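# Move yellow bench sponges into the door-side wall bin

## Task

Take each yellow sponge lying on the bench and drop it into the bin mounted on the wall next to the door, so that every one of them ends up completely within the bin. At the finish the low shelf must still be standing upright, and the robot itself must neither topple nor be left leaning; either of those means failure.

## Robot and tools

ROBOT. A TidyBot++: a wheeled base 0.54 m long, 0.50 m wide and 0.38 m tall, carrying one seven-joint arm with a two-finger gripper. The shoulder sits 0.12 m ahead of the base centre, 0.68 m up. Arm segments: upper arm 0.42 m, forearm 0.31 m, hand 0.31 m. The arm begins folded with the hand aimed down, poking up to 0.08 m past the base front. Cameras: base_camera (fixed on the base, looking forward and down) and wrist_camera (fisheye, looks along the hand).

FRAMES. Base frame: origin on the floor below the base centre, x forward, y left, z up, metres. hand_pose is reported in it: the point between the finger pads, its z axis pointing out along the fingers, its y axis the direction the fingers open. Odometry frame: the base frame as it was at scene start; base_odometry is wheel-count only, so slip shows as travel and drift of a few cm and degrees builds up. Heading is in rad, left positive, -3.142 to 3.142. base_tilt is in degrees, forward and right positive.

TOOL move. Keys: base, joints, target, speeds, cameras, blocking. Anything else makes the call invalid; out-of-range values get it refused.
- base: an object of relative offsets from where the base currently is, along its own axes at the start of the command: translate_m (forward +, -2 to 2 m), strafe_m (left +, -2 to 2 m), rotate_rad (counter-clockwise from above +, -6.3 to 6.3 rad). Combined translate and strafe travel a straight line.
- joints: absolute joint angles in rad by name: joint_1_rad (any angle; positive turns the arm clockwise seen from above, opposite to heading), joint_2_rad (-2.249 to 2.249, shoulder, 0 = upper arm vertical, + leans forward), joint_3_rad (any), joint_4_rad (-2.579 to 2.579, elbow, 0 straight; with joint_3 at 3.14, negative bends forward), joint_5_rad (any), joint_6_rad (-2.099 to 2.099, wrist), joint_7_rad (any; hand down, + turns counter-clockwise seen from above; 1.57 opens fingers left/right), gripper_pos (0 open, 1 closed; pad gap about 85 x (1 - gripper_pos) mm). Done tolerances: ±0.039 for joints 1 to 4, ±0.095 for 5 to 7, ±0.03 gripper. Unlimited joints take the short way; send steps below half a turn to go further.
- target: one list of seven numbers, an absolute hand pose in the base frame: [x, y, z, qw, qx, qy, qz], metres then quaternion. With target, joints may only contain gripper_pos. The controller chooses the joint angles itself, so the elbow may swing; the path curves and can overshoot. To fine-tune, add (wanted position - hand_pose) to the last target's x, y, z. To hold still, resend hand_target, not hand_pose.
- speeds: per-action speed caps: translate_m and strafe_m 0.05 to 0.5 m/s (give only one of them when both move), rotate_rad 0.1 to 1.57 rad/s.
- cameras: list of base_camera, wrist_camera or all; [] gives none.
- blocking: true/omitted waits until everything is at rest; false returns in about 0.5 s while motion continues. A new move overrides only what it names.
A call with no action just reports state and images.

wait(seconds 0 to 10, cameras): lets time pass, returns state; returns early when motions settle. stop(cameras): brakes all your running motions. zoom_image(camera, region [x0, y0, x1, y1] pixels, at most 504 x 504): enlarges part of the latest image. read_manual(section "licences"): licence text only. finished_scene(scene): ends the current scene, irreversible; make no further calls in that reply after ending scene 1.

RESULT LINES. move: done, or the worst status. base_status, joint_status, hand_status: moving, done, off_target (rested short, may still push), not_followed (a check withheld targets), contact_stop, time_out, torque_fault, limit_stop_at_motor_heat. "joint command not followed" with "cause:" means a self-collision was prevented; "pose unreachable" means a target was withheld. on_its_own lists uncommanded behaviour. motor_effort is percent of max torque, bracket = peak in the last action. gripper at 1 reporting done means it holds nothing; off_target means it stopped on an object. hand_target is the pose the joint targets imply. ARM HIT means a hard hit on the base or itself. MOTOR HOT appears at 60 °C; OVER-TEMPERATURE FAULT halts the arm 30 to 60 s, after which targets must be resent. A refused call, or an unrequested stop (contact_stop, time_out, torque fault), cancels the rest of that reply's move, wait and finished_scene calls.

CAUTIONS. Keep the arm off furniture and walls; it does not avoid obstacles and keeps pushing, which can shove or tip the robot or trigger a torque fault (10 s arm freeze). Never drive or turn the base while the arm is caught on something high; back away to recover a lean. Avoid reaching far out from the folded pose over nearby furniture and swinging a stretched arm sideways. Do not bump the low shelf. Release the sponge only when still and above the bin, never drop things from height. Do not grip hard on something still pressed against a surface. Held loads make the arm sag; correct with the offset method, and do not command a joint to its read angle while loaded. A hand pointing down reaches at most about 0.94 m high, only close in. Low, forward-pointing close-in targets often miss or can drive the arm into the base. Check with the cameras where things really are, since hand_pose can be off by 1 to 2 cm.

Each tool is called after "Emit:" as name(argument=value, ...), one argument or row to a line, values as JSON.

## Session

Emit:
move(
)

Scene clock: 0.00 s.
base_odometry: x=+0.000 y=+0.000 heading=+0.000
base_tilt: forward=+0.1 right=+0.3
base_status: not commanded
joint_positions: joint_1_rad=-0.034 joint_2_rad=-0.318 joint_3_rad=+3.092 joint_4_rad=-2.508 joint_5_rad=-0.038 joint_6_rad=-0.859 joint_7_rad=+1.581 gripper_pos=+0.000
joint_status: not commanded
motor_effort: joint_1_rad=+0 joint_2_rad=-2 joint_3_rad=+1 joint_4_rad=+15 joint_5_rad=+0 joint_6_rad=+0 joint_7_rad=-1
hand_pose: x=+0.2703 y=+0.0212 z=+0.5887 quat_wxyz=(-0.009, +0.998, +0.034, +0.046) (m; base frame)
hand_target: x=+0.2693 y=+0.0211 z=+0.5881 quat_wxyz=(-0.009, +0.998, +0.034, +0.045) (m; base frame)
hand_status: not commanded
pictures: base_camera, wrist_camera

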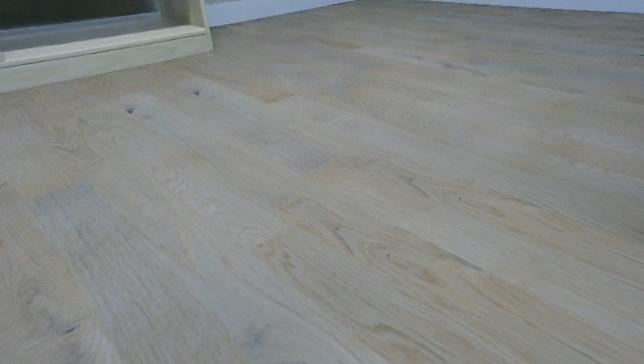

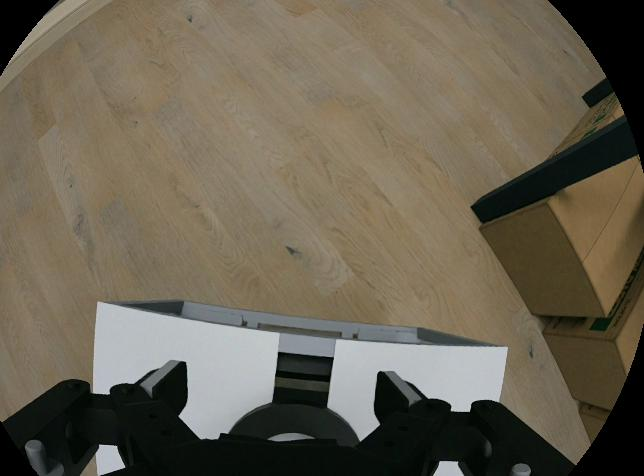

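Emit:
move(
  joints={"joint_6_rad": 0.35},
)

Emit:
move(
  base={"rotate_rad": 0.9},
)

Emit:
move(
  base={"rotate_rad": 0.9},
)

Emit:
move(
  base={"rotate_rad": 0.9},
)

Emit:
move(
  base={"rotate_rad": 0.9},
)

Emit:
move(
  base={"rotate_rad": 0.9},
)

Emit:
move(
  base={"rotate_rad": 0.9},
)

Scene clock: 14.33 s.
move: done
base_odometry: x=+0.000 y=+0.000 heading=+0.000
base_tilt: forward=+0.2 right=+0.3
base_status: not commanded
joint_positions: joint_1_rad=-0.034 joint_2_rad=-0.318 joint_3_rad=+3.092 joint_4_rad=-2.506 joint_5_rad=-0.038 joint_6_rad=+0.298 joint_7_rad=+1.581 gripper_pos=+0.000
joint_status: all done
motor_effort: joint_1_rad=+0(1) joint_2_rad=-6(6) joint_3_rad=+1(1) joint_4_rad=+19(19) joint_5_rad=+0(0) joint_6_rad=+8(8) joint_7_rad=-1(1)
hand_pose: x=+0.5376 y=+0.0340 z=+0.8015 quat_wxyz=(-0.021, +0.810, +0.024, +0.585) (m; base frame)
hand_target: x=+0.5410 y=+0.0339 z=+0.8144 quat_wxyz=(-0.021, +0.796, +0.023, +0.604) (m; base frame)
hand_status: not commanded
pictures: base_camera, wrist_camera
camera_calibration:
wrist_camera: T_world_to_cam=[[0.038035, -0.997659, 0.0568272, -0.0404558], [-0.268298, -0.0649758, -0.961142, 0.979221], [0.962585, 0.0213104, -0.270142, -0.174028], [0, 0, 0, 1]] pos_world=[0.431779, 0.0269732, 0.896457]

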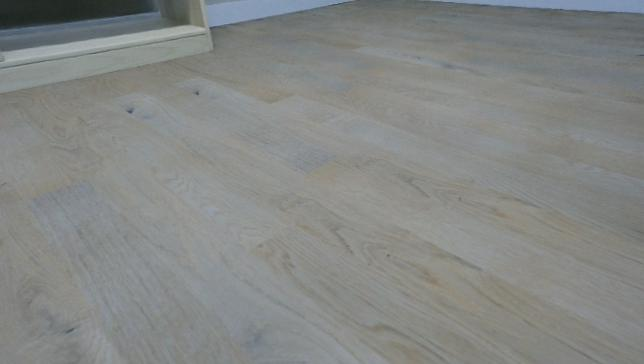

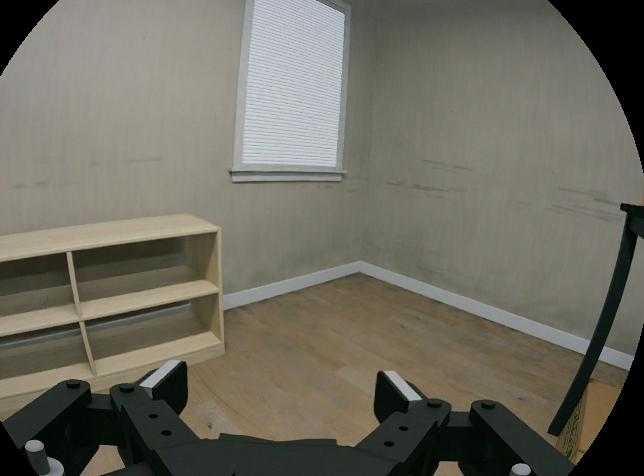

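Scene clock: 16.13 s.
move: done
base_odometry: x=+0.000 y=+0.000 heading=+0.899
base_tilt: forward=+0.2 right=+0.3
base_status: done
joint_positions: joint_1_rad=-0.034 joint_2_rad=-0.318 joint_3_rad=+3.092 joint_4_rad=-2.506 joint_5_rad=-0.038 joint_6_rad=+0.300 joint_7_rad=+1.581 gripper_pos=+0.000
joint_status: not commanded
motor_effort: joint_1_rad=+0(1) joint_2_rad=-6(6) joint_3_rad=+1(2) joint_4_rad=+18(19) joint_5_rad=+0(0) joint_6_rad=+8(8) joint_7_rad=-1(1)
hand_pose: x=+0.5377 y=+0.0340 z=+0.8019 quat_wxyz=(-0.021, +0.810, +0.024, +0.586) (m; base frame)
hand_target: x=+0.5410 y=+0.0339 z=+0.8144 quat_wxyz=(-0.021, +0.796, +0.023, +0.604) (m; base frame)
hand_status: not commanded
pictures: base_camera, wrist_camera
camera_calibration:
wrist_camera: T_world_to_cam=[[0.0380481, -0.997657, 0.0568551, -0.0404039], [-0.266892, -0.0649751, -0.961534, 0.979263], [0.962975, 0.0214104, -0.268739, -0.175379], [0, 0, 0, 1]] pos_world=[0.43178, 0.0270734, 0.89676]

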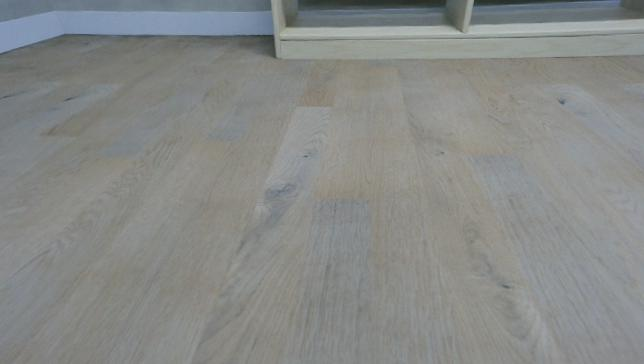

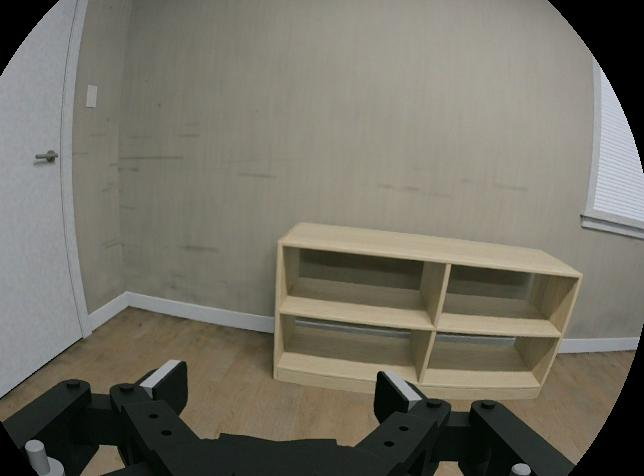

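Scene clock: 17.93 s.
move: done
base_odometry: x=+0.000 y=+0.000 heading=+1.799
base_tilt: forward=+0.2 right=+0.3
base_status: done
joint_positions: joint_1_rad=-0.034 joint_2_rad=-0.318 joint_3_rad=+3.092 joint_4_rad=-2.506 joint_5_rad=-0.038 joint_6_rad=+0.300 joint_7_rad=+1.581 gripper_pos=+0.000
joint_status: not commanded
motor_effort: joint_1_rad=+0(1) joint_2_rad=-6(7) joint_3_rad=+1(2) joint_4_rad=+19(19) joint_5_rad=+0(0) joint_6_rad=+8(8) joint_7_rad=-1(1)
hand_pose: x=+0.5377 y=+0.0340 z=+0.8020 quat_wxyz=(-0.021, +0.810, +0.024, +0.586) (m; base frame)
hand_target: x=+0.5410 y=+0.0339 z=+0.8144 quat_wxyz=(-0.021, +0.796, +0.023, +0.604) (m; base frame)
hand_status: not commanded
pictures: base_camera, wrist_camera
camera_calibration:
wrist_camera: T_world_to_cam=[[0.0380341, -0.997657, 0.0568611, -0.0404032], [-0.266681, -0.0649724, -0.961592, 0.979225], [0.963034, 0.0214095, -0.268527, -0.175594], [0, 0, 0, 1]] pos_world=[0.43178, 0.0270734, 0.896761]

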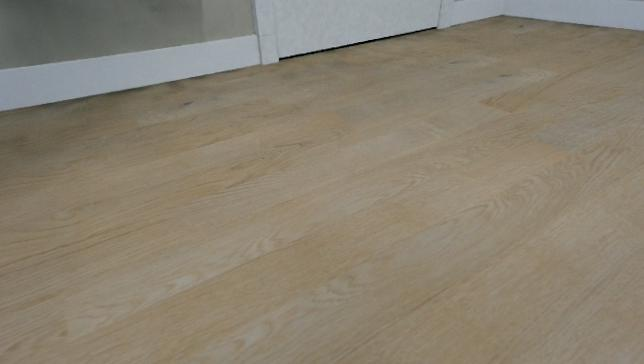

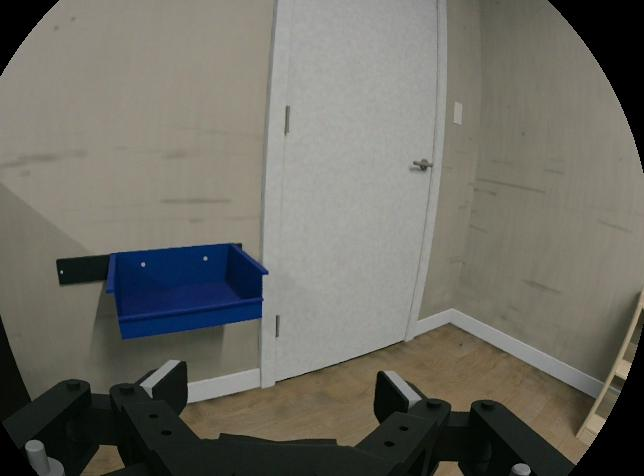

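Scene clock: 19.73 s.
move: done
base_odometry: x=+0.000 y=+0.000 heading=+2.698
base_tilt: forward=+0.2 right=+0.3
base_status: done
joint_positions: joint_1_rad=-0.034 joint_2_rad=-0.318 joint_3_rad=+3.092 joint_4_rad=-2.506 joint_5_rad=-0.038 joint_6_rad=+0.300 joint_7_rad=+1.581 gripper_pos=+0.000
joint_status: not commanded
motor_effort: joint_1_rad=+0(1) joint_2_rad=-6(6) joint_3_rad=+1(2) joint_4_rad=+19(19) joint_5_rad=+0(1) joint_6_rad=+8(8) joint_7_rad=-1(1)
hand_pose: x=+0.5377 y=+0.0341 z=+0.8020 quat_wxyz=(-0.021, +0.810, +0.024, +0.586) (m; base frame)
hand_target: x=+0.5410 y=+0.0339 z=+0.8144 quat_wxyz=(-0.021, +0.796, +0.023, +0.604) (m; base frame)
hand_status: not commanded
pictures: base_camera, wrist_camera
camera_calibration:
wrist_camera: T_world_to_cam=[[0.0381266, -0.997655, 0.0568427, -0.0404265], [-0.266582, -0.0649773, -0.961619, 0.979207], [0.963058, 0.02151, -0.268434, -0.17569], [0, 0, 0, 1]] pos_world=[0.43178, 0.0270736, 0.896761]

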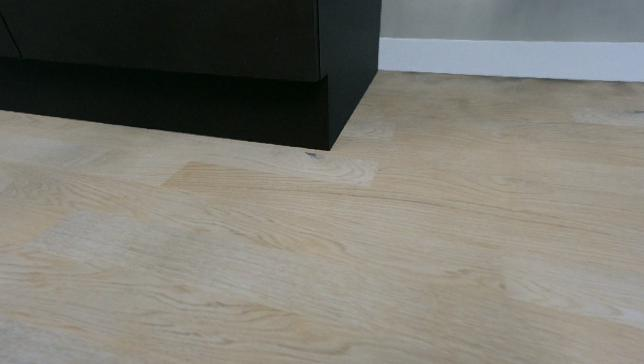

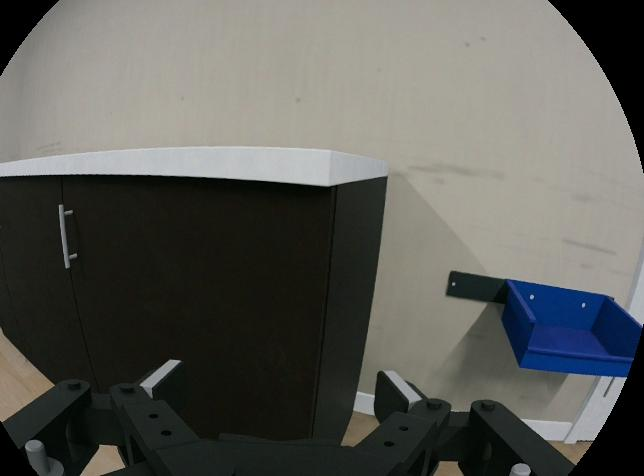

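Scene clock: 21.53 s.
move: done
base_odometry: x=+0.000 y=+0.000 heading=-2.686
base_tilt: forward=+0.2 right=+0.3
base_status: done
joint_positions: joint_1_rad=-0.034 joint_2_rad=-0.318 joint_3_rad=+3.092 joint_4_rad=-2.506 joint_5_rad=-0.038 joint_6_rad=+0.300 joint_7_rad=+1.581 gripper_pos=+0.000
joint_status: not commanded
motor_effort: joint_1_rad=+1(2) joint_2_rad=-6(6) joint_3_rad=+1(2) joint_4_rad=+19(19) joint_5_rad=+0(0) joint_6_rad=+8(8) joint_7_rad=-1(1)
hand_pose: x=+0.5377 y=+0.0341 z=+0.8021 quat_wxyz=(-0.021, +0.810, +0.024, +0.586) (m; base frame)
hand_target: x=+0.5410 y=+0.0339 z=+0.8144 quat_wxyz=(-0.021, +0.796, +0.023, +0.604) (m; base frame)
hand_status: not commanded
pictures: base_camera, wrist_camera
camera_calibration:
wrist_camera: T_world_to_cam=[[0.0381492, -0.997648, 0.0569437, -0.040433], [-0.266486, -0.0650786, -0.961639, 0.979289], [0.963084, 0.0215111, -0.268342, -0.17576], [0, 0, 0, 1]] pos_world=[0.43178, 0.0271736, 0.896861]

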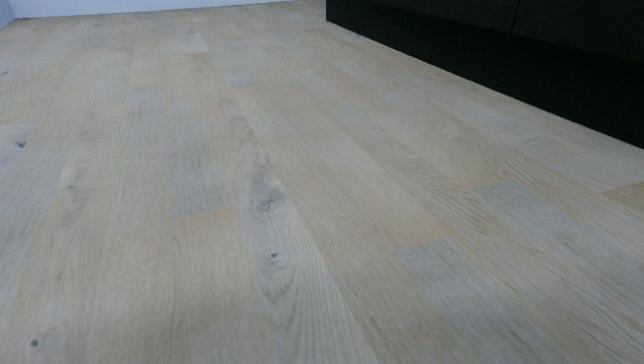

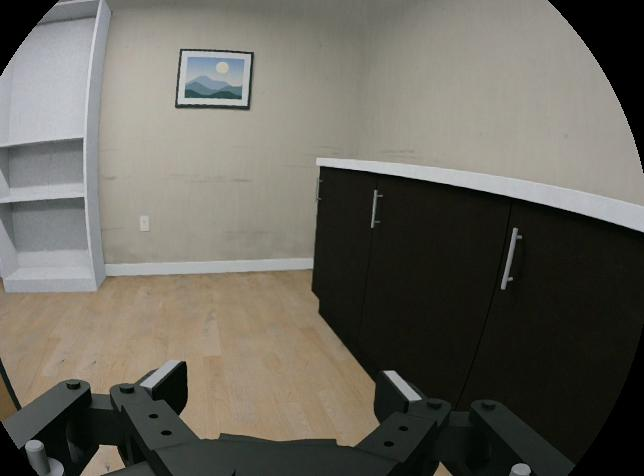

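Scene clock: 23.33 s.
move: done
base_odometry: x=+0.000 y=+0.000 heading=-1.787
base_tilt: forward=+0.2 right=+0.3
base_status: done
joint_positions: joint_1_rad=-0.034 joint_2_rad=-0.318 joint_3_rad=+3.091 joint_4_rad=-2.506 joint_5_rad=-0.038 joint_6_rad=+0.300 joint_7_rad=+1.581 gripper_pos=+0.000
joint_status: not commanded
motor_effort: joint_1_rad=+0(1) joint_2_rad=-6(6) joint_3_rad=+0(2) joint_4_rad=+19(19) joint_5_rad=+0(0) joint_6_rad=+7(8) joint_7_rad=-1(1)
hand_pose: x=+0.5377 y=+0.0341 z=+0.8021 quat_wxyz=(-0.021, +0.810, +0.024, +0.586) (m; base frame)
hand_target: x=+0.5410 y=+0.0339 z=+0.8144 quat_wxyz=(-0.021, +0.796, +0.023, +0.604) (m; base frame)
hand_status: not commanded
pictures: base_camera, wrist_camera
camera_calibration:
wrist_camera: T_world_to_cam=[[0.0382361, -0.997646, 0.0569192, -0.0404484], [-0.266361, -0.0650755, -0.961674, 0.979266], [0.963115, 0.0216096, -0.268222, -0.175883], [0, 0, 0, 1]] pos_world=[0.431781, 0.0271738, 0.896861]

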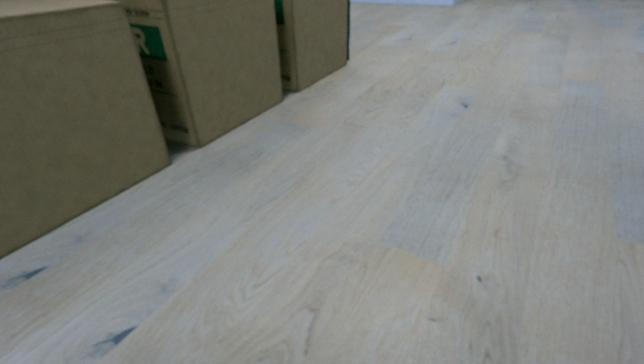

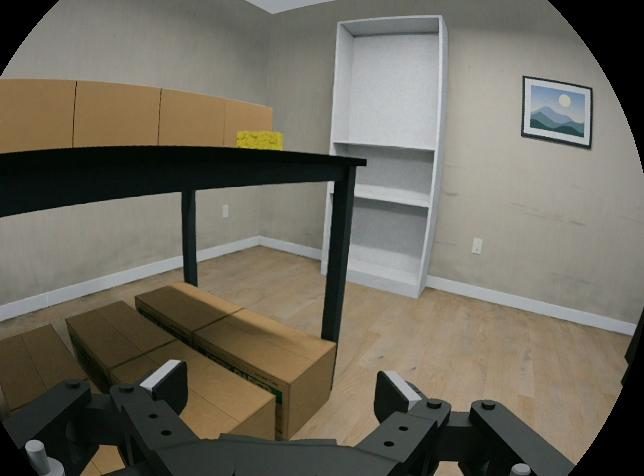

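Scene clock: 25.13 s.
move: done
base_odometry: x=+0.000 y=+0.000 heading=-0.887
base_tilt: forward=+0.2 right=+0.3
base_status: done
joint_positions: joint_1_rad=-0.034 joint_2_rad=-0.318 joint_3_rad=+3.091 joint_4_rad=-2.506 joint_5_rad=-0.038 joint_6_rad=+0.300 joint_7_rad=+1.581 gripper_pos=+0.000
joint_status: not commanded
motor_effort: joint_1_rad=+0(2) joint_2_rad=-6(6) joint_3_rad=+0(2) joint_4_rad=+19(19) joint_5_rad=+0(1) joint_6_rad=+8(8) joint_7_rad=-1(1)
hand_pose: x=+0.5378 y=+0.0341 z=+0.8021 quat_wxyz=(-0.021, +0.810, +0.024, +0.586) (m; base frame)
hand_target: x=+0.5410 y=+0.0339 z=+0.8144 quat_wxyz=(-0.021, +0.796, +0.023, +0.604) (m; base frame)
hand_status: not commanded
pictures: base_camera, wrist_camera
camera_calibration:
wrist_camera: T_world_to_cam=[[0.0382311, -0.997646, 0.0569225, -0.0404492], [-0.266268, -0.0650752, -0.9617, 0.979249], [0.96314, 0.0216102, -0.268129, -0.175978], [0, 0, 0, 1]] pos_world=[0.431781, 0.0271738, 0.896862]

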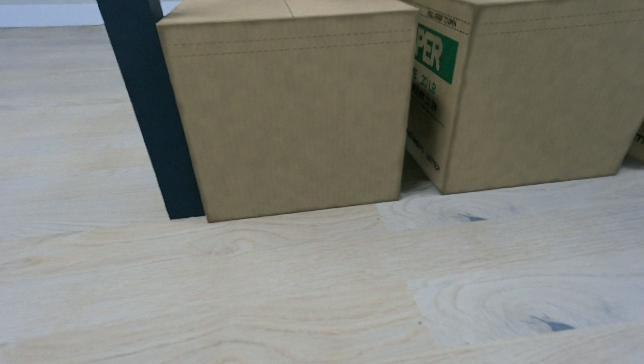

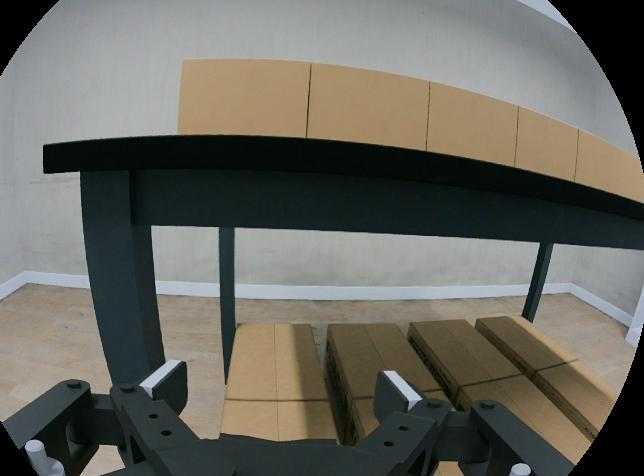

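Emit:
move(
  base={"translate_m": -0.4},
  cameras=[],
)

Emit:
move(
  joints={"joint_2_rad": -0.1, "joint_4_rad": -1.5, "joint_6_rad": -0.55},
)

Scene clock: 42.87 s.
move: done
base_odometry: x=-0.253 y=+0.310 heading=-0.887
base_tilt: forward=+0.2 right=+0.3
base_status: done
joint_positions: joint_1_rad=-0.034 joint_2_rad=-0.320 joint_3_rad=+3.091 joint_4_rad=-2.506 joint_5_rad=-0.038 joint_6_rad=+0.302 joint_7_rad=+1.581 gripper_pos=+0.000
joint_status: not commanded
motor_effort: joint_1_rad=+0(1) joint_2_rad=-6(10) joint_3_rad=+0(1) joint_4_rad=+18(20) joint_5_rad=+0(1) joint_6_rad=+8(8) joint_7_rad=-1(1)
hand_pose: x=+0.5376 y=+0.0341 z=+0.8037 quat_wxyz=(-0.021, +0.808, +0.024, +0.588) (m; base frame)
hand_target: x=+0.5410 y=+0.0339 z=+0.8144 quat_wxyz=(-0.021, +0.796, +0.023, +0.604) (m; base frame)
hand_status: not commanded
pictures: none
No camera images: "cameras" was empty.

Scene clock: 45.50 s.
move: done
base_odometry: x=-0.253 y=+0.310 heading=-0.887
base_tilt: forward=+0.2 right=+0.3
base_status: not commanded
joint_positions: joint_1_rad=-0.034 joint_2_rad=-0.121 joint_3_rad=+3.091 joint_4_rad=-1.510 joint_5_rad=-0.038 joint_6_rad=-0.511 joint_7_rad=+1.581 gripper_pos=+0.000
joint_status: all done
motor_effort: joint_1_rad=+1(1) joint_2_rad=-15(16) joint_3_rad=+0(1) joint_4_rad=+22(23) joint_5_rad=+0(0) joint_6_rad=+8(9) joint_7_rad=-1(1)
hand_pose: x=+0.6686 y=+0.0557 z=+1.0559 quat_wxyz=(-0.036, +0.813, +0.032, +0.581) (m; base frame)
hand_target: x=+0.6727 y=+0.0558 z=+1.0386 quat_wxyz=(-0.036, +0.827, +0.032, +0.560) (m; base frame)
hand_status: not commanded
pictures: base_camera, wrist_camera
camera_calibration:
wrist_camera: T_world_to_cam=[[0.0698456, -0.996703, 0.0412944, -0.0431461], [-0.27642, -0.059112, -0.959217, 1.26329], [0.958495, 0.0555825, -0.279638, -0.220988], [0, 0, 0, 1]] pos_world=[0.564029, 0.0439548, 1.15175]

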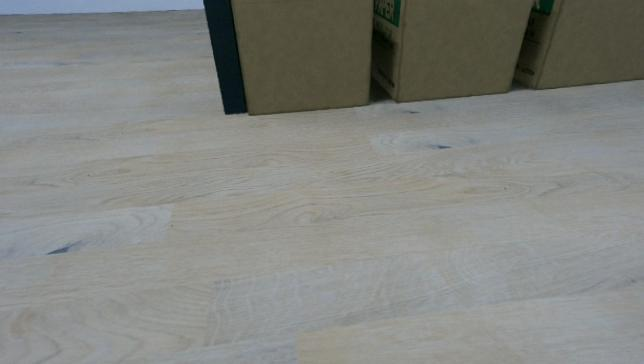

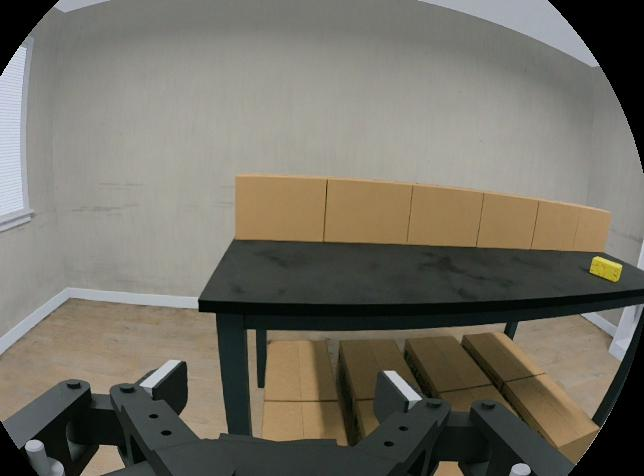

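Emit:
move(
  base={"rotate_rad": 0.055},
  cameras=[],
)

Emit:
move(
  base={"strafe_m": -0.84},
)

Scene clock: 75.73 s.
move: done
base_odometry: x=-0.253 y=+0.310 heading=-0.832
base_tilt: forward=+0.2 right=+0.3
base_status: done
joint_positions: joint_1_rad=-0.036 joint_2_rad=-0.120 joint_3_rad=+3.088 joint_4_rad=-1.510 joint_5_rad=-0.038 joint_6_rad=-0.513 joint_7_rad=+1.581 gripper_pos=+0.000
joint_status: not commanded
motor_effort: joint_1_rad=+0(2) joint_2_rad=-15(16) joint_3_rad=+0(3) joint_4_rad=+21(22) joint_5_rad=+0(1) joint_6_rad=+7(8) joint_7_rad=-1(1)
hand_pose: x=+0.6684 y=+0.0588 z=+1.0546 quat_wxyz=(-0.037, +0.814, +0.034, +0.579) (m; base frame)
hand_target: x=+0.6727 y=+0.0558 z=+1.0386 quat_wxyz=(-0.036, +0.827, +0.032, +0.560) (m; base frame)
hand_status: not commanded
pictures: none
No camera images: "cameras" was empty.

Scene clock: 78.37 s.
move: done
base_odometry: x=-0.874 y=-0.255 heading=-0.832
base_tilt: forward=+0.2 right=+0.3
base_status: done
joint_positions: joint_1_rad=-0.036 joint_2_rad=-0.118 joint_3_rad=+3.090 joint_4_rad=-1.509 joint_5_rad=-0.038 joint_6_rad=-0.514 joint_7_rad=+1.581 gripper_pos=+0.000
joint_status: not commanded
motor_effort: joint_1_rad=+0(3) joint_2_rad=-16(16) joint_3_rad=+1(3) joint_4_rad=+21(22) joint_5_rad=+0(1) joint_6_rad=+8(8) joint_7_rad=-1(1)
hand_pose: x=+0.6694 y=+0.0573 z=+1.0534 quat_wxyz=(-0.037, +0.814, +0.033, +0.578) (m; base frame)
hand_target: x=+0.6727 y=+0.0558 z=+1.0386 quat_wxyz=(-0.036, +0.827, +0.032, +0.560) (m; base frame)
hand_status: not commanded
pictures: base_camera, wrist_camera
camera_calibration:
wrist_camera: T_world_to_cam=[[0.0729191, -0.996483, 0.0412819, -0.0435084], [-0.281923, -0.0602988, -0.95754, 1.26328], [0.956662, 0.0581847, -0.285328, -0.215538], [0, 0, 0, 1]] pos_world=[0.565518, 0.04536, 1.14994]

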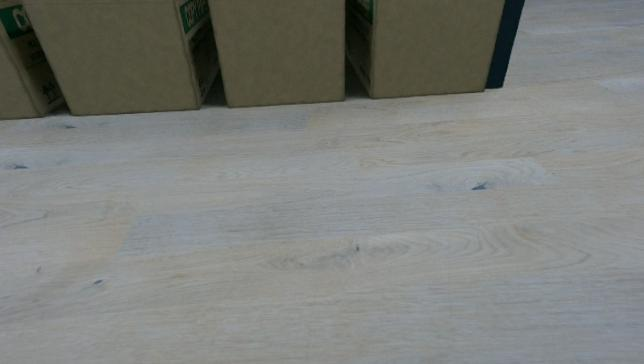

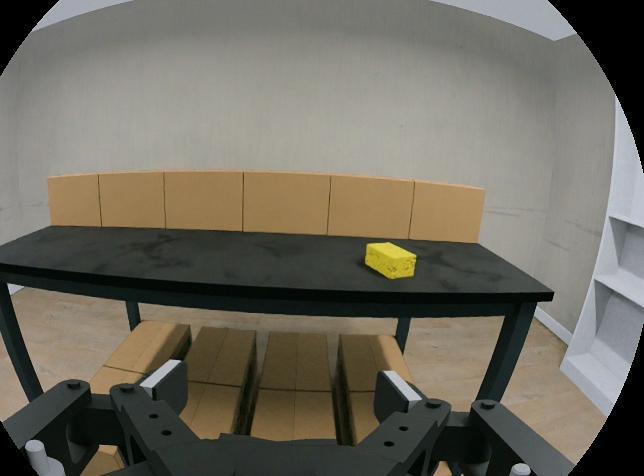

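Emit:
move(
  base={"rotate_rad": 0.04},
  joints={"joint_1_rad": 0, "joint_2_rad": 0.15, "joint_3_rad": 3.1416, "joint_4_rad": -0.706, "joint_5_rad": 0, "joint_6_rad": -1.644, "joint_7_rad": 1.5708},
)

Emit:
move(
  base={"strafe_m": -0.12, "translate_m": 0.3},
)

Scene clock: 119.63 s.
move: done
base_odometry: x=-0.874 y=-0.255 heading=-0.792
base_tilt: forward=+0.2 right=+0.3
base_status: done
joint_positions: joint_1_rad=-0.019 joint_2_rad=+0.129 joint_3_rad=+3.124 joint_4_rad=-0.718 joint_5_rad=-0.038 joint_6_rad=-1.602 joint_7_rad=+1.581 gripper_pos=+0.000
joint_status: all done
motor_effort: joint_1_rad=+0(3) joint_2_rad=-19(20) joint_3_rad=+0(3) joint_4_rad=+16(23) joint_5_rad=+0(2) joint_6_rad=+5(8) joint_7_rad=-1(1)
hand_pose: x=+0.6064 y=+0.0297 z=+1.0678 quat_wxyz=(-0.023, +0.940, +0.028, +0.339) (m; base frame)
hand_target: x=+0.6056 y=+0.0013 z=+1.0545 quat_wxyz=(+0.000, +0.949, +0.000, +0.315) (m; base frame)
hand_status: not commanded
pictures: base_camera, wrist_camera
camera_calibration:
wrist_camera: T_world_to_cam=[[0.080438, -0.995872, 0.0420458, -0.072386], [-0.735479, -0.0877708, -0.671838, 1.22832], [0.672756, 0.0231175, -0.739504, 0.508637], [0, 0, 0, 1]] pos_world=[0.567036, 0.0239647, 1.20441]

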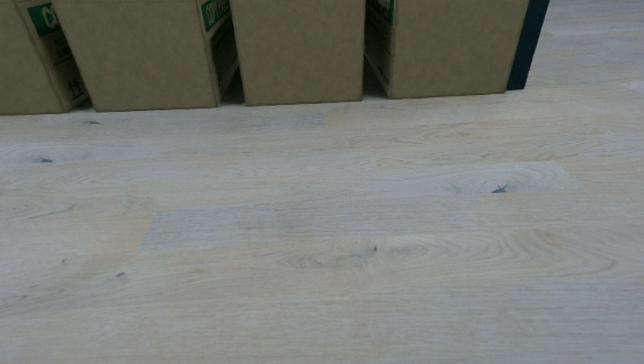

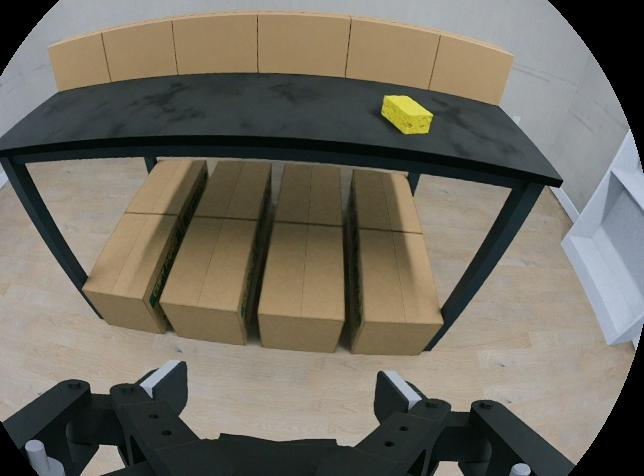

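Scene clock: 121.53 s.
move: done
base_odometry: x=-0.749 y=-0.554 heading=-0.793
base_tilt: forward=+0.2 right=+0.3
base_status: done
joint_positions: joint_1_rad=-0.014 joint_2_rad=+0.153 joint_3_rad=+3.128 joint_4_rad=-0.715 joint_5_rad=-0.038 joint_6_rad=-1.608 joint_7_rad=+1.581 gripper_pos=+0.000
joint_status: not commanded
motor_effort: joint_1_rad=+0(1) joint_2_rad=-20(23) joint_3_rad=+0(1) joint_4_rad=+16(17) joint_5_rad=-1(1) joint_6_rad=+5(6) joint_7_rad=-1(1)
hand_pose: x=+0.6144 y=+0.0257 z=+1.0562 quat_wxyz=(-0.021, +0.945, +0.024, +0.327) (m; base frame)
hand_target: x=+0.6056 y=+0.0013 z=+1.0545 quat_wxyz=(+0.000, +0.949, +0.000, +0.315) (m; base frame)
hand_status: not commanded
pictures: base_camera, wrist_camera
camera_calibration:
wrist_camera: T_world_to_cam=[[0.0731827, -0.996468, 0.0411806, -0.0711342], [-0.753614, -0.0822979, -0.652145, 1.21638], [0.65323, 0.0166914, -0.756975, 0.52538], [0, 0, 0, 1]] pos_world=[0.57869, 0.0204529, 1.19388]

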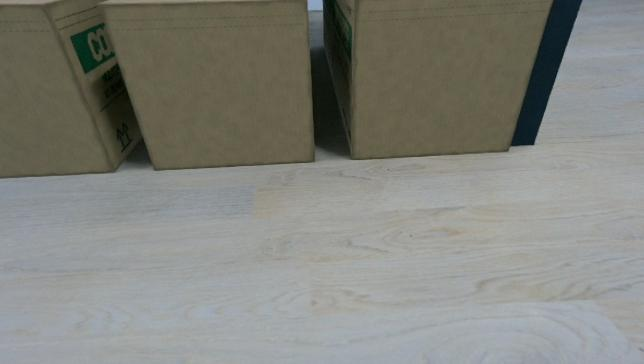

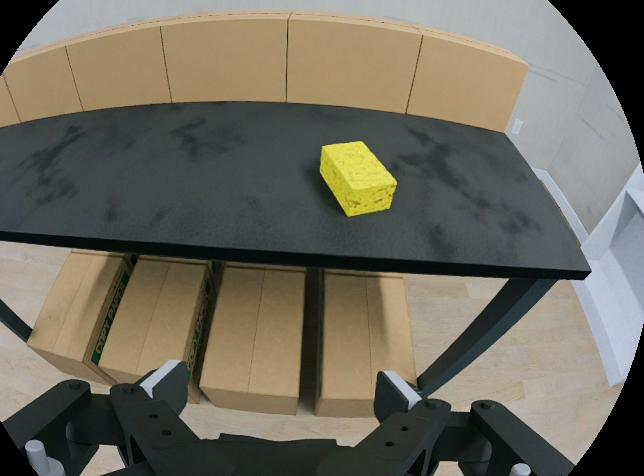

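Emit:
move(
  base={"strafe_m": -0.267, "translate_m": 0.25},
  joints={"joint_1_rad": -0.43},
)

Scene clock: 162.63 s.
move: done
base_odometry: x=-0.764 y=-0.919 heading=-0.792
base_tilt: forward=+0.2 right=+0.3
base_status: done
joint_positions: joint_1_rad=-0.413 joint_2_rad=+0.153 joint_3_rad=+3.133 joint_4_rad=-0.715 joint_5_rad=-0.038 joint_6_rad=-1.608 joint_7_rad=+1.581 gripper_pos=+0.000
joint_status: all done
motor_effort: joint_1_rad=+1(3) joint_2_rad=-20(22) joint_3_rad=+0(2) joint_4_rad=+16(17) joint_5_rad=+0(1) joint_6_rad=+5(6) joint_7_rad=-1(1)
hand_pose: x=+0.5662 y=+0.2146 z=+1.0562 quat_wxyz=(-0.085, +0.922, +0.209, +0.316) (m; base frame)
hand_target: x=+0.5607 y=+0.2041 z=+1.0545 quat_wxyz=(-0.067, +0.927, +0.202, +0.308) (m; base frame)
hand_status: not commanded
pictures: base_camera, wrist_camera
camera_calibration:
wrist_camera: T_world_to_cam=[[0.450984, -0.891549, 0.041874, -0.116525], [-0.663942, -0.366465, -0.651831, 1.20538], [0.596485, 0.266163, -0.757207, 0.532609], [0, 0, 0, 1]] pos_world=[0.535163, 0.196082, 1.19388]

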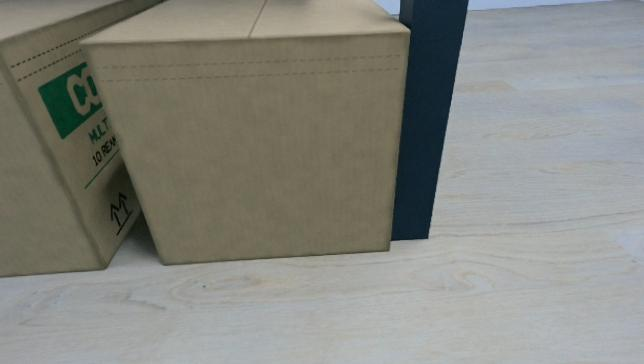

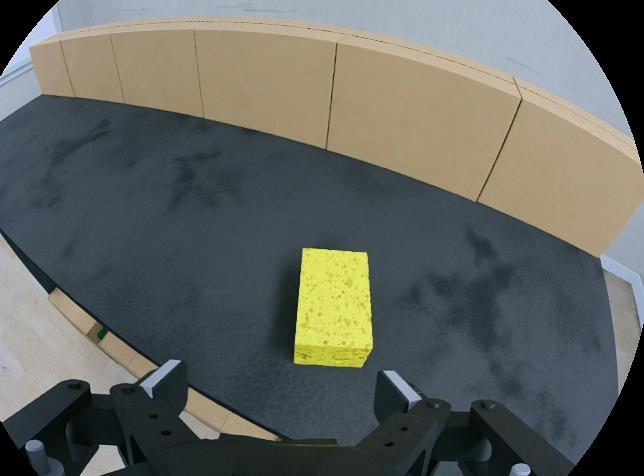

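Emit:
move(
  base={"strafe_m": 0.013, "translate_m": 0.1},
  speeds={"translate_m": 0.1},
)

Scene clock: 187.03 s.
move: done
base_odometry: x=-0.684 y=-0.982 heading=-0.792
base_tilt: forward=+0.2 right=+0.3
base_status: done
joint_positions: joint_1_rad=-0.415 joint_2_rad=+0.154 joint_3_rad=+3.133 joint_4_rad=-0.714 joint_5_rad=-0.038 joint_6_rad=-1.609 joint_7_rad=+1.581 gripper_pos=+0.000
joint_status: not commanded
motor_effort: joint_1_rad=+0(2) joint_2_rad=-20(24) joint_3_rad=+0(1) joint_4_rad=+16(17) joint_5_rad=+0(0) joint_6_rad=+5(6) joint_7_rad=-1(1)
hand_pose: x=+0.5661 y=+0.2155 z=+1.0555 quat_wxyz=(-0.085, +0.922, +0.210, +0.315) (m; base frame)
hand_target: x=+0.5607 y=+0.2041 z=+1.0545 quat_wxyz=(-0.067, +0.927, +0.202, +0.308) (m; base frame)
hand_status: not commanded
pictures: base_camera, wrist_camera
camera_calibration:
wrist_camera: T_world_to_cam=[[0.45264, -0.890714, 0.041786, -0.116777], [-0.664501, -0.368191, -0.650287, 1.20431], [0.594605, 0.266579, -0.758538, 0.534252], [0, 0, 0, 1]] pos_world=[0.535456, 0.196981, 1.19328]

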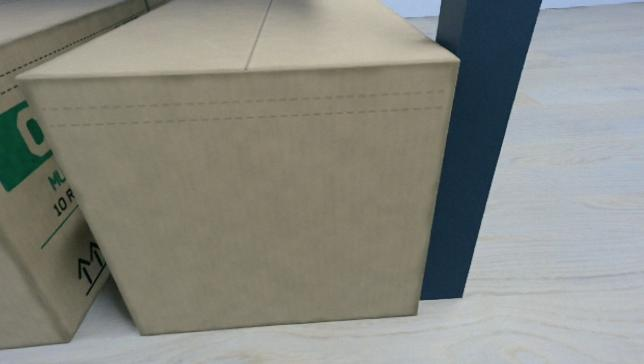

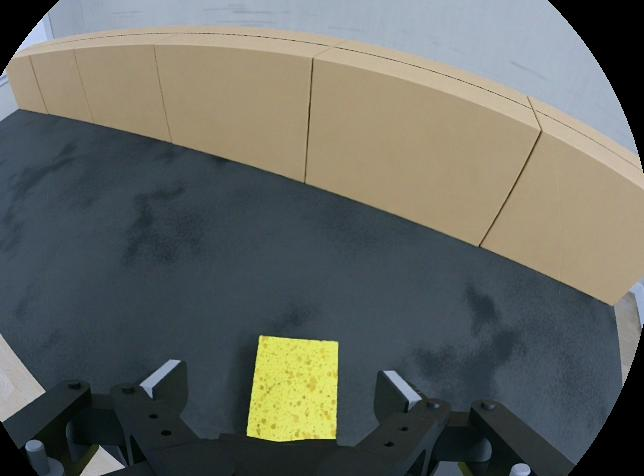

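Emit:
move(
  joints={"joint_2_rad": 0.075, "joint_4_rad": -0.952, "joint_6_rad": -1.473},
  cameras=[],
)

Emit:
move(
  joints={"joint_2_rad": 0.027, "joint_4_rad": -1.146, "joint_6_rad": -1.327},
  cameras=["wrist_camera"],
)

Scene clock: 203.47 s.
move: done
base_odometry: x=-0.684 y=-0.982 heading=-0.792
base_tilt: forward=+0.2 right=+0.3
base_status: not commanded
joint_positions: joint_1_rad=-0.415 joint_2_rad=+0.104 joint_3_rad=+3.133 joint_4_rad=-0.931 joint_5_rad=-0.038 joint_6_rad=-1.522 joint_7_rad=+1.581 gripper_pos=+0.000
joint_status: all done
motor_effort: joint_1_rad=+0(1) joint_2_rad=-19(21) joint_3_rad=+0(0) joint_4_rad=+17(19) joint_5_rad=+0(0) joint_6_rad=+4(5) joint_7_rad=-1(1)
hand_pose: x=+0.5563 y=+0.2113 z=+1.0012 quat_wxyz=(-0.077, +0.934, +0.210, +0.278) (m; base frame)
hand_target: x=+0.5610 y=+0.2042 z=+1.0146 quat_wxyz=(-0.067, +0.927, +0.202, +0.308) (m; base frame)
hand_status: not commanded
pictures: none
No camera images: "cameras" was empty.

Scene clock: 204.67 s.
move: done
base_odometry: x=-0.684 y=-0.982 heading=-0.792
base_tilt: forward=+0.2 right=+0.3
base_status: not commanded
joint_positions: joint_1_rad=-0.415 joint_2_rad=+0.057 joint_3_rad=+3.133 joint_4_rad=-1.125 joint_5_rad=-0.038 joint_6_rad=-1.378 joint_7_rad=+1.581 gripper_pos=+0.000
joint_status: all done
motor_effort: joint_1_rad=+0(1) joint_2_rad=-19(20) joint_3_rad=+0(0) joint_4_rad=+18(19) joint_5_rad=+0(1) joint_6_rad=+4(5) joint_7_rad=-1(1)
hand_pose: x=+0.5563 y=+0.2113 z=+0.9614 quat_wxyz=(-0.078, +0.935, +0.208, +0.277) (m; base frame)
hand_target: x=+0.5615 y=+0.2044 z=+0.9748 quat_wxyz=(-0.067, +0.927, +0.202, +0.308) (m; base frame)
hand_status: not commanded
pictures: wrist_camera
camera_calibration:
wrist_camera: T_world_to_cam=[[0.448974, -0.892879, 0.0344857, -0.102595], [-0.714224, -0.381797, -0.586613, 1.10435], [0.536941, 0.238744, -0.809133, 0.55632], [0, 0, 0, 1]] pos_world=[0.536103, 0.197212, 1.1015]

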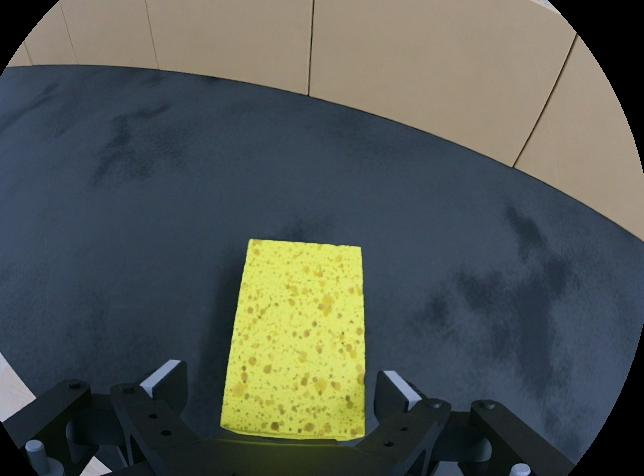

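Emit:
move(
  base={"translate_m": 0.016},
  speeds={"translate_m": 0.05},
  cameras=[],
)

Emit:
move(
  joints={"gripper_pos": 0.45},
  cameras=["wrist_camera"],
)

Scene clock: 222.23 s.
move: done
base_odometry: x=-0.673 y=-0.993 heading=-0.792
base_tilt: forward=+0.2 right=+0.3
base_status: done
joint_positions: joint_1_rad=-0.415 joint_2_rad=+0.048 joint_3_rad=+3.133 joint_4_rad=-1.126 joint_5_rad=-0.038 joint_6_rad=-1.373 joint_7_rad=+1.581 gripper_pos=+0.000
joint_status: not commanded
motor_effort: joint_1_rad=+1(2) joint_2_rad=-18(23) joint_3_rad=+0(1) joint_4_rad=+18(19) joint_5_rad=+0(1) joint_6_rad=+4(5) joint_7_rad=-1(1)
hand_pose: x=+0.5552 y=+0.2110 z=+0.9661 quat_wxyz=(-0.079, +0.933, +0.208, +0.283) (m; base frame)
hand_target: x=+0.5615 y=+0.2044 z=+0.9748 quat_wxyz=(-0.067, +0.927, +0.202, +0.308) (m; base frame)
hand_status: not commanded
pictures: none
No camera images: "cameras" was empty.

Scene clock: 223.33 s.
move: done
base_odometry: x=-0.673 y=-0.993 heading=-0.792
base_tilt: forward=+0.2 right=+0.3
base_status: not commanded
joint_positions: joint_1_rad=-0.416 joint_2_rad=+0.030 joint_3_rad=+3.133 joint_4_rad=-1.133 joint_5_rad=-0.038 joint_6_rad=-1.360 joint_7_rad=+1.581 gripper_pos=+0.450
joint_status: all done
motor_effort: joint_1_rad=+1(1) joint_2_rad=-17(19) joint_3_rad=+0(1) joint_4_rad=+17(18) joint_5_rad=+0(1) joint_6_rad=+4(5) joint_7_rad=-1(1)
hand_pose: x=+0.5527 y=+0.2098 z=+0.9736 quat_wxyz=(-0.081, +0.930, +0.207, +0.294) (m; base frame)
hand_target: x=+0.5615 y=+0.2044 z=+0.9748 quat_wxyz=(-0.067, +0.927, +0.202, +0.308) (m; base frame)
hand_status: not commanded
pictures: wrist_camera
camera_calibration:
wrist_camera: T_world_to_cam=[[0.44756, -0.893531, 0.0359531, -0.103193], [-0.694351, -0.372566, -0.615687, 1.12377], [0.56353, 0.250593, -0.78717, 0.530047], [0, 0, 0, 1]] pos_world=[0.527776, 0.193645, 1.11283]

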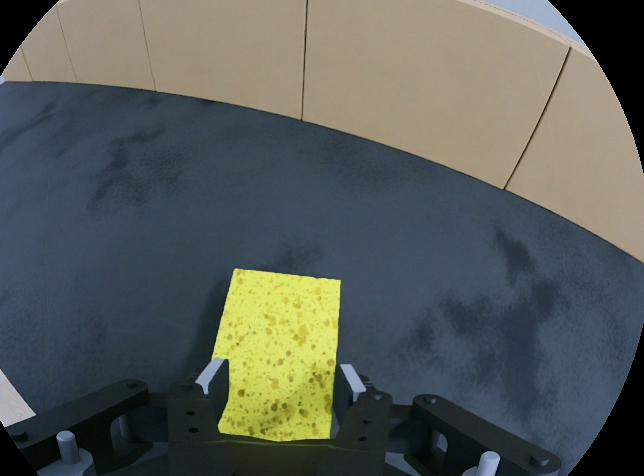

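Emit:
move(
  joints={"joint_2_rad": 0.015, "joint_4_rad": -1.194, "joint_6_rad": -1.291},
  cameras=["wrist_camera"],
)

Scene clock: 231.43 s.
move: done
base_odometry: x=-0.673 y=-0.993 heading=-0.792
base_tilt: forward=+0.2 right=+0.3
base_status: not commanded
joint_positions: joint_1_rad=-0.416 joint_2_rad=+0.017 joint_3_rad=+3.133 joint_4_rad=-1.161 joint_5_rad=-0.038 joint_6_rad=-1.328 joint_7_rad=+1.581 gripper_pos=+0.450
joint_status: all done
motor_effort: joint_1_rad=+1(1) joint_2_rad=-14(17) joint_3_rad=+1(1) joint_4_rad=+16(18) joint_5_rad=+1(1) joint_6_rad=+4(4) joint_7_rad=-1(1)
hand_pose: x=+0.5531 y=+0.2100 z=+0.9727 quat_wxyz=(-0.083, +0.927, +0.206, +0.302) (m; base frame)
hand_target: x=+0.5608 y=+0.2041 z=+0.9644 quat_wxyz=(-0.067, +0.927, +0.202, +0.308) (m; base frame)
hand_status: not commanded
pictures: wrist_camera
camera_calibration:
wrist_camera: T_world_to_cam=[[0.446066, -0.894262, 0.0363274, -0.102633], [-0.685025, -0.367255, -0.629178, 1.13042], [0.575992, 0.25577, -0.776412, 0.510666], [0, 0, 0, 1]] pos_world=[0.526011, 0.192761, 1.11145]

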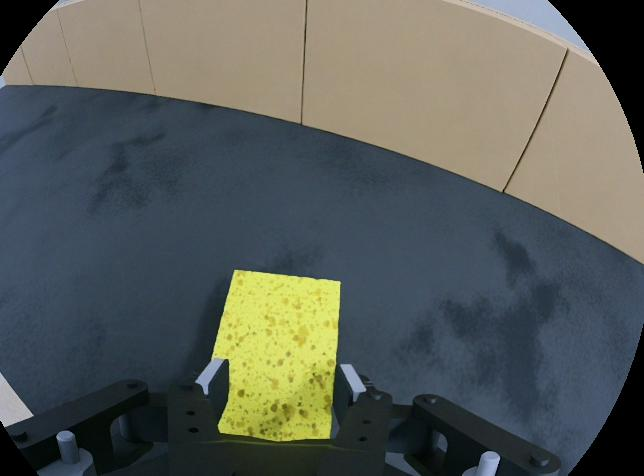

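Emit:
move(
  joints={"joint_2_rad": 0.035, "joint_4_rad": -1.11, "joint_6_rad": -1.354},
  cameras=["wrist_camera"],
)

Scene clock: 245.17 s.
move: done
base_odometry: x=-0.673 y=-0.993 heading=-0.792
base_tilt: forward=+0.2 right=+0.3
base_status: not commanded
joint_positions: joint_1_rad=-0.416 joint_2_rad=+0.028 joint_3_rad=+3.133 joint_4_rad=-1.119 joint_5_rad=-0.038 joint_6_rad=-1.338 joint_7_rad=+1.581 gripper_pos=+0.450
joint_status: all done
motor_effort: joint_1_rad=+0(1) joint_2_rad=-18(20) joint_3_rad=+0(1) joint_4_rad=+19(20) joint_5_rad=+0(1) joint_6_rad=+5(5) joint_7_rad=-1(1)
hand_pose: x=+0.5586 y=+0.2124 z=+0.9855 quat_wxyz=(-0.085, +0.924, +0.206, +0.312) (m; base frame)
hand_target: x=+0.5616 y=+0.2045 z=+0.9830 quat_wxyz=(-0.067, +0.927, +0.202, +0.309) (m; base frame)
hand_status: not commanded
pictures: wrist_camera
camera_calibration:
wrist_camera: T_world_to_cam=[[0.445551, -0.894484, 0.0371724, -0.103837], [-0.672686, -0.361892, -0.64539, 1.15113], [0.590743, 0.262549, -0.762949, 0.493725], [0, 0, 0, 1]] pos_world=[0.528952, 0.194079, 1.12348]

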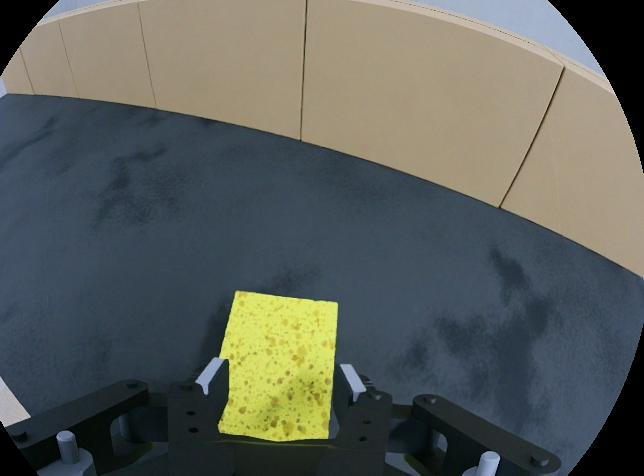

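Emit:
move(
  base={"translate_m": 0.014, "strafe_m": 0.004},
  speeds={"translate_m": 0.05},
  cameras=[],
)

Emit:
move(
  joints={"gripper_pos": 0.62},
  cameras=["wrist_camera"],
)

Scene clock: 255.87 s.
move: done
base_odometry: x=-0.660 y=-1.000 heading=-0.792
base_tilt: forward=+0.2 right=+0.3
base_status: done
joint_positions: joint_1_rad=-0.416 joint_2_rad=+0.031 joint_3_rad=+3.133 joint_4_rad=-1.119 joint_5_rad=-0.038 joint_6_rad=-1.338 joint_7_rad=+1.581 gripper_pos=+0.450
joint_status: not commanded
motor_effort: joint_1_rad=+1(2) joint_2_rad=-18(21) joint_3_rad=+0(1) joint_4_rad=+19(19) joint_5_rad=+0(1) joint_6_rad=+5(6) joint_7_rad=-1(1)
hand_pose: x=+0.5594 y=+0.2128 z=+0.9842 quat_wxyz=(-0.085, +0.924, +0.206, +0.310) (m; base frame)
hand_target: x=+0.5616 y=+0.2045 z=+0.9830 quat_wxyz=(-0.067, +0.927, +0.202, +0.309) (m; base frame)
hand_status: not commanded
pictures: none
No camera images: "cameras" was empty.

Scene clock: 256.47 s.
move: done
base_odometry: x=-0.660 y=-1.000 heading=-0.792
base_tilt: forward=+0.2 right=+0.3
base_status: not commanded
joint_positions: joint_1_rad=-0.416 joint_2_rad=+0.031 joint_3_rad=+3.133 joint_4_rad=-1.119 joint_5_rad=-0.038 joint_6_rad=-1.338 joint_7_rad=+1.581 gripper_pos=+0.620
joint_status: all done
motor_effort: joint_1_rad=+0(1) joint_2_rad=-18(18) joint_3_rad=+0(0) joint_4_rad=+18(19) joint_5_rad=+0(0) joint_6_rad=+5(5) joint_7_rad=-1(1)
hand_pose: x=+0.5594 y=+0.2128 z=+0.9842 quat_wxyz=(-0.085, +0.924, +0.206, +0.310) (m; base frame)
hand_target: x=+0.5616 y=+0.2045 z=+0.9830 quat_wxyz=(-0.067, +0.927, +0.202, +0.309) (m; base frame)
hand_status: not commanded
pictures: wrist_camera
camera_calibration:
wrist_camera: T_world_to_cam=[[0.445802, -0.894365, 0.0370349, -0.103702], [-0.674181, -0.362692, -0.643377, 1.14993], [0.588846, 0.261851, -0.764653, 0.495116], [0, 0, 0, 1]] pos_world=[0.529946, 0.194677, 1.12227]

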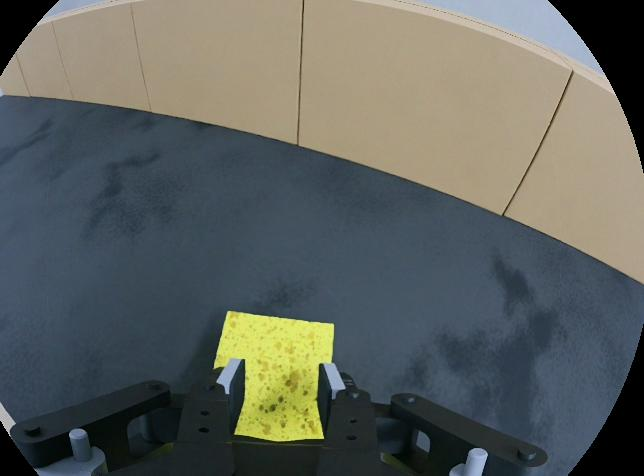

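Emit:
move(
  joints={"gripper_pos": 0.72},
  cameras=[],
)

Emit:
move(
  joints={"joint_2_rad": 0.103, "joint_4_rad": -0.83, "joint_6_rad": -1.55},
  cameras=["wrist_camera"],
)

Scene clock: 267.33 s.
move: done
base_odometry: x=-0.660 y=-1.000 heading=-0.792
base_tilt: forward=+0.2 right=+0.3
base_status: not commanded
joint_positions: joint_1_rad=-0.416 joint_2_rad=+0.031 joint_3_rad=+3.133 joint_4_rad=-1.119 joint_5_rad=-0.038 joint_6_rad=-1.338 joint_7_rad=+1.581 gripper_pos=+0.720
joint_status: all done
motor_effort: joint_1_rad=+1(1) joint_2_rad=-18(18) joint_3_rad=+0(0) joint_4_rad=+19(19) joint_5_rad=+0(1) joint_6_rad=+5(5) joint_7_rad=-1(1)
hand_pose: x=+0.5594 y=+0.2128 z=+0.9842 quat_wxyz=(-0.085, +0.924, +0.206, +0.310) (m; base frame)
hand_target: x=+0.5616 y=+0.2045 z=+0.9830 quat_wxyz=(-0.067, +0.927, +0.202, +0.309) (m; base frame)
hand_status: not commanded
pictures: none
No camera images: "cameras" was empty.

Scene clock: 268.70 s.
move: done
base_odometry: x=-0.660 y=-1.000 heading=-0.792
base_tilt: forward=+0.2 right=+0.3
base_status: not commanded
joint_positions: joint_1_rad=-0.416 joint_2_rad=+0.082 joint_3_rad=+3.133 joint_4_rad=-0.841 joint_5_rad=-0.038 joint_6_rad=-1.508 joint_7_rad=+1.581 gripper_pos=+0.720
joint_status: all done
motor_effort: joint_1_rad=+0(1) joint_2_rad=-18(19) joint_3_rad=+0(0) joint_4_rad=+17(20) joint_5_rad=+0(0) joint_6_rad=+5(6) joint_7_rad=-1(1)
hand_pose: x=+0.5584 y=+0.2125 z=+1.0552 quat_wxyz=(-0.090, +0.914, +0.207, +0.337) (m; base frame)
hand_target: x=+0.5605 y=+0.2039 z=+1.0413 quat_wxyz=(-0.069, +0.924, +0.202, +0.316) (m; base frame)
hand_status: not commanded
pictures: wrist_camera
camera_calibration:
wrist_camera: T_world_to_cam=[[0.44858, -0.892747, 0.0421672, -0.113514], [-0.637101, -0.352501, -0.685453, 1.21638], [0.6268, 0.280616, -0.726895, 0.485047], [0, 0, 0, 1]] pos_world=[0.521849, 0.191324, 1.19114]

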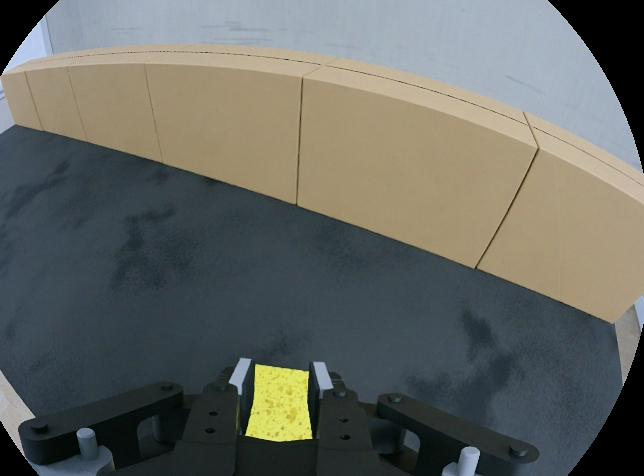

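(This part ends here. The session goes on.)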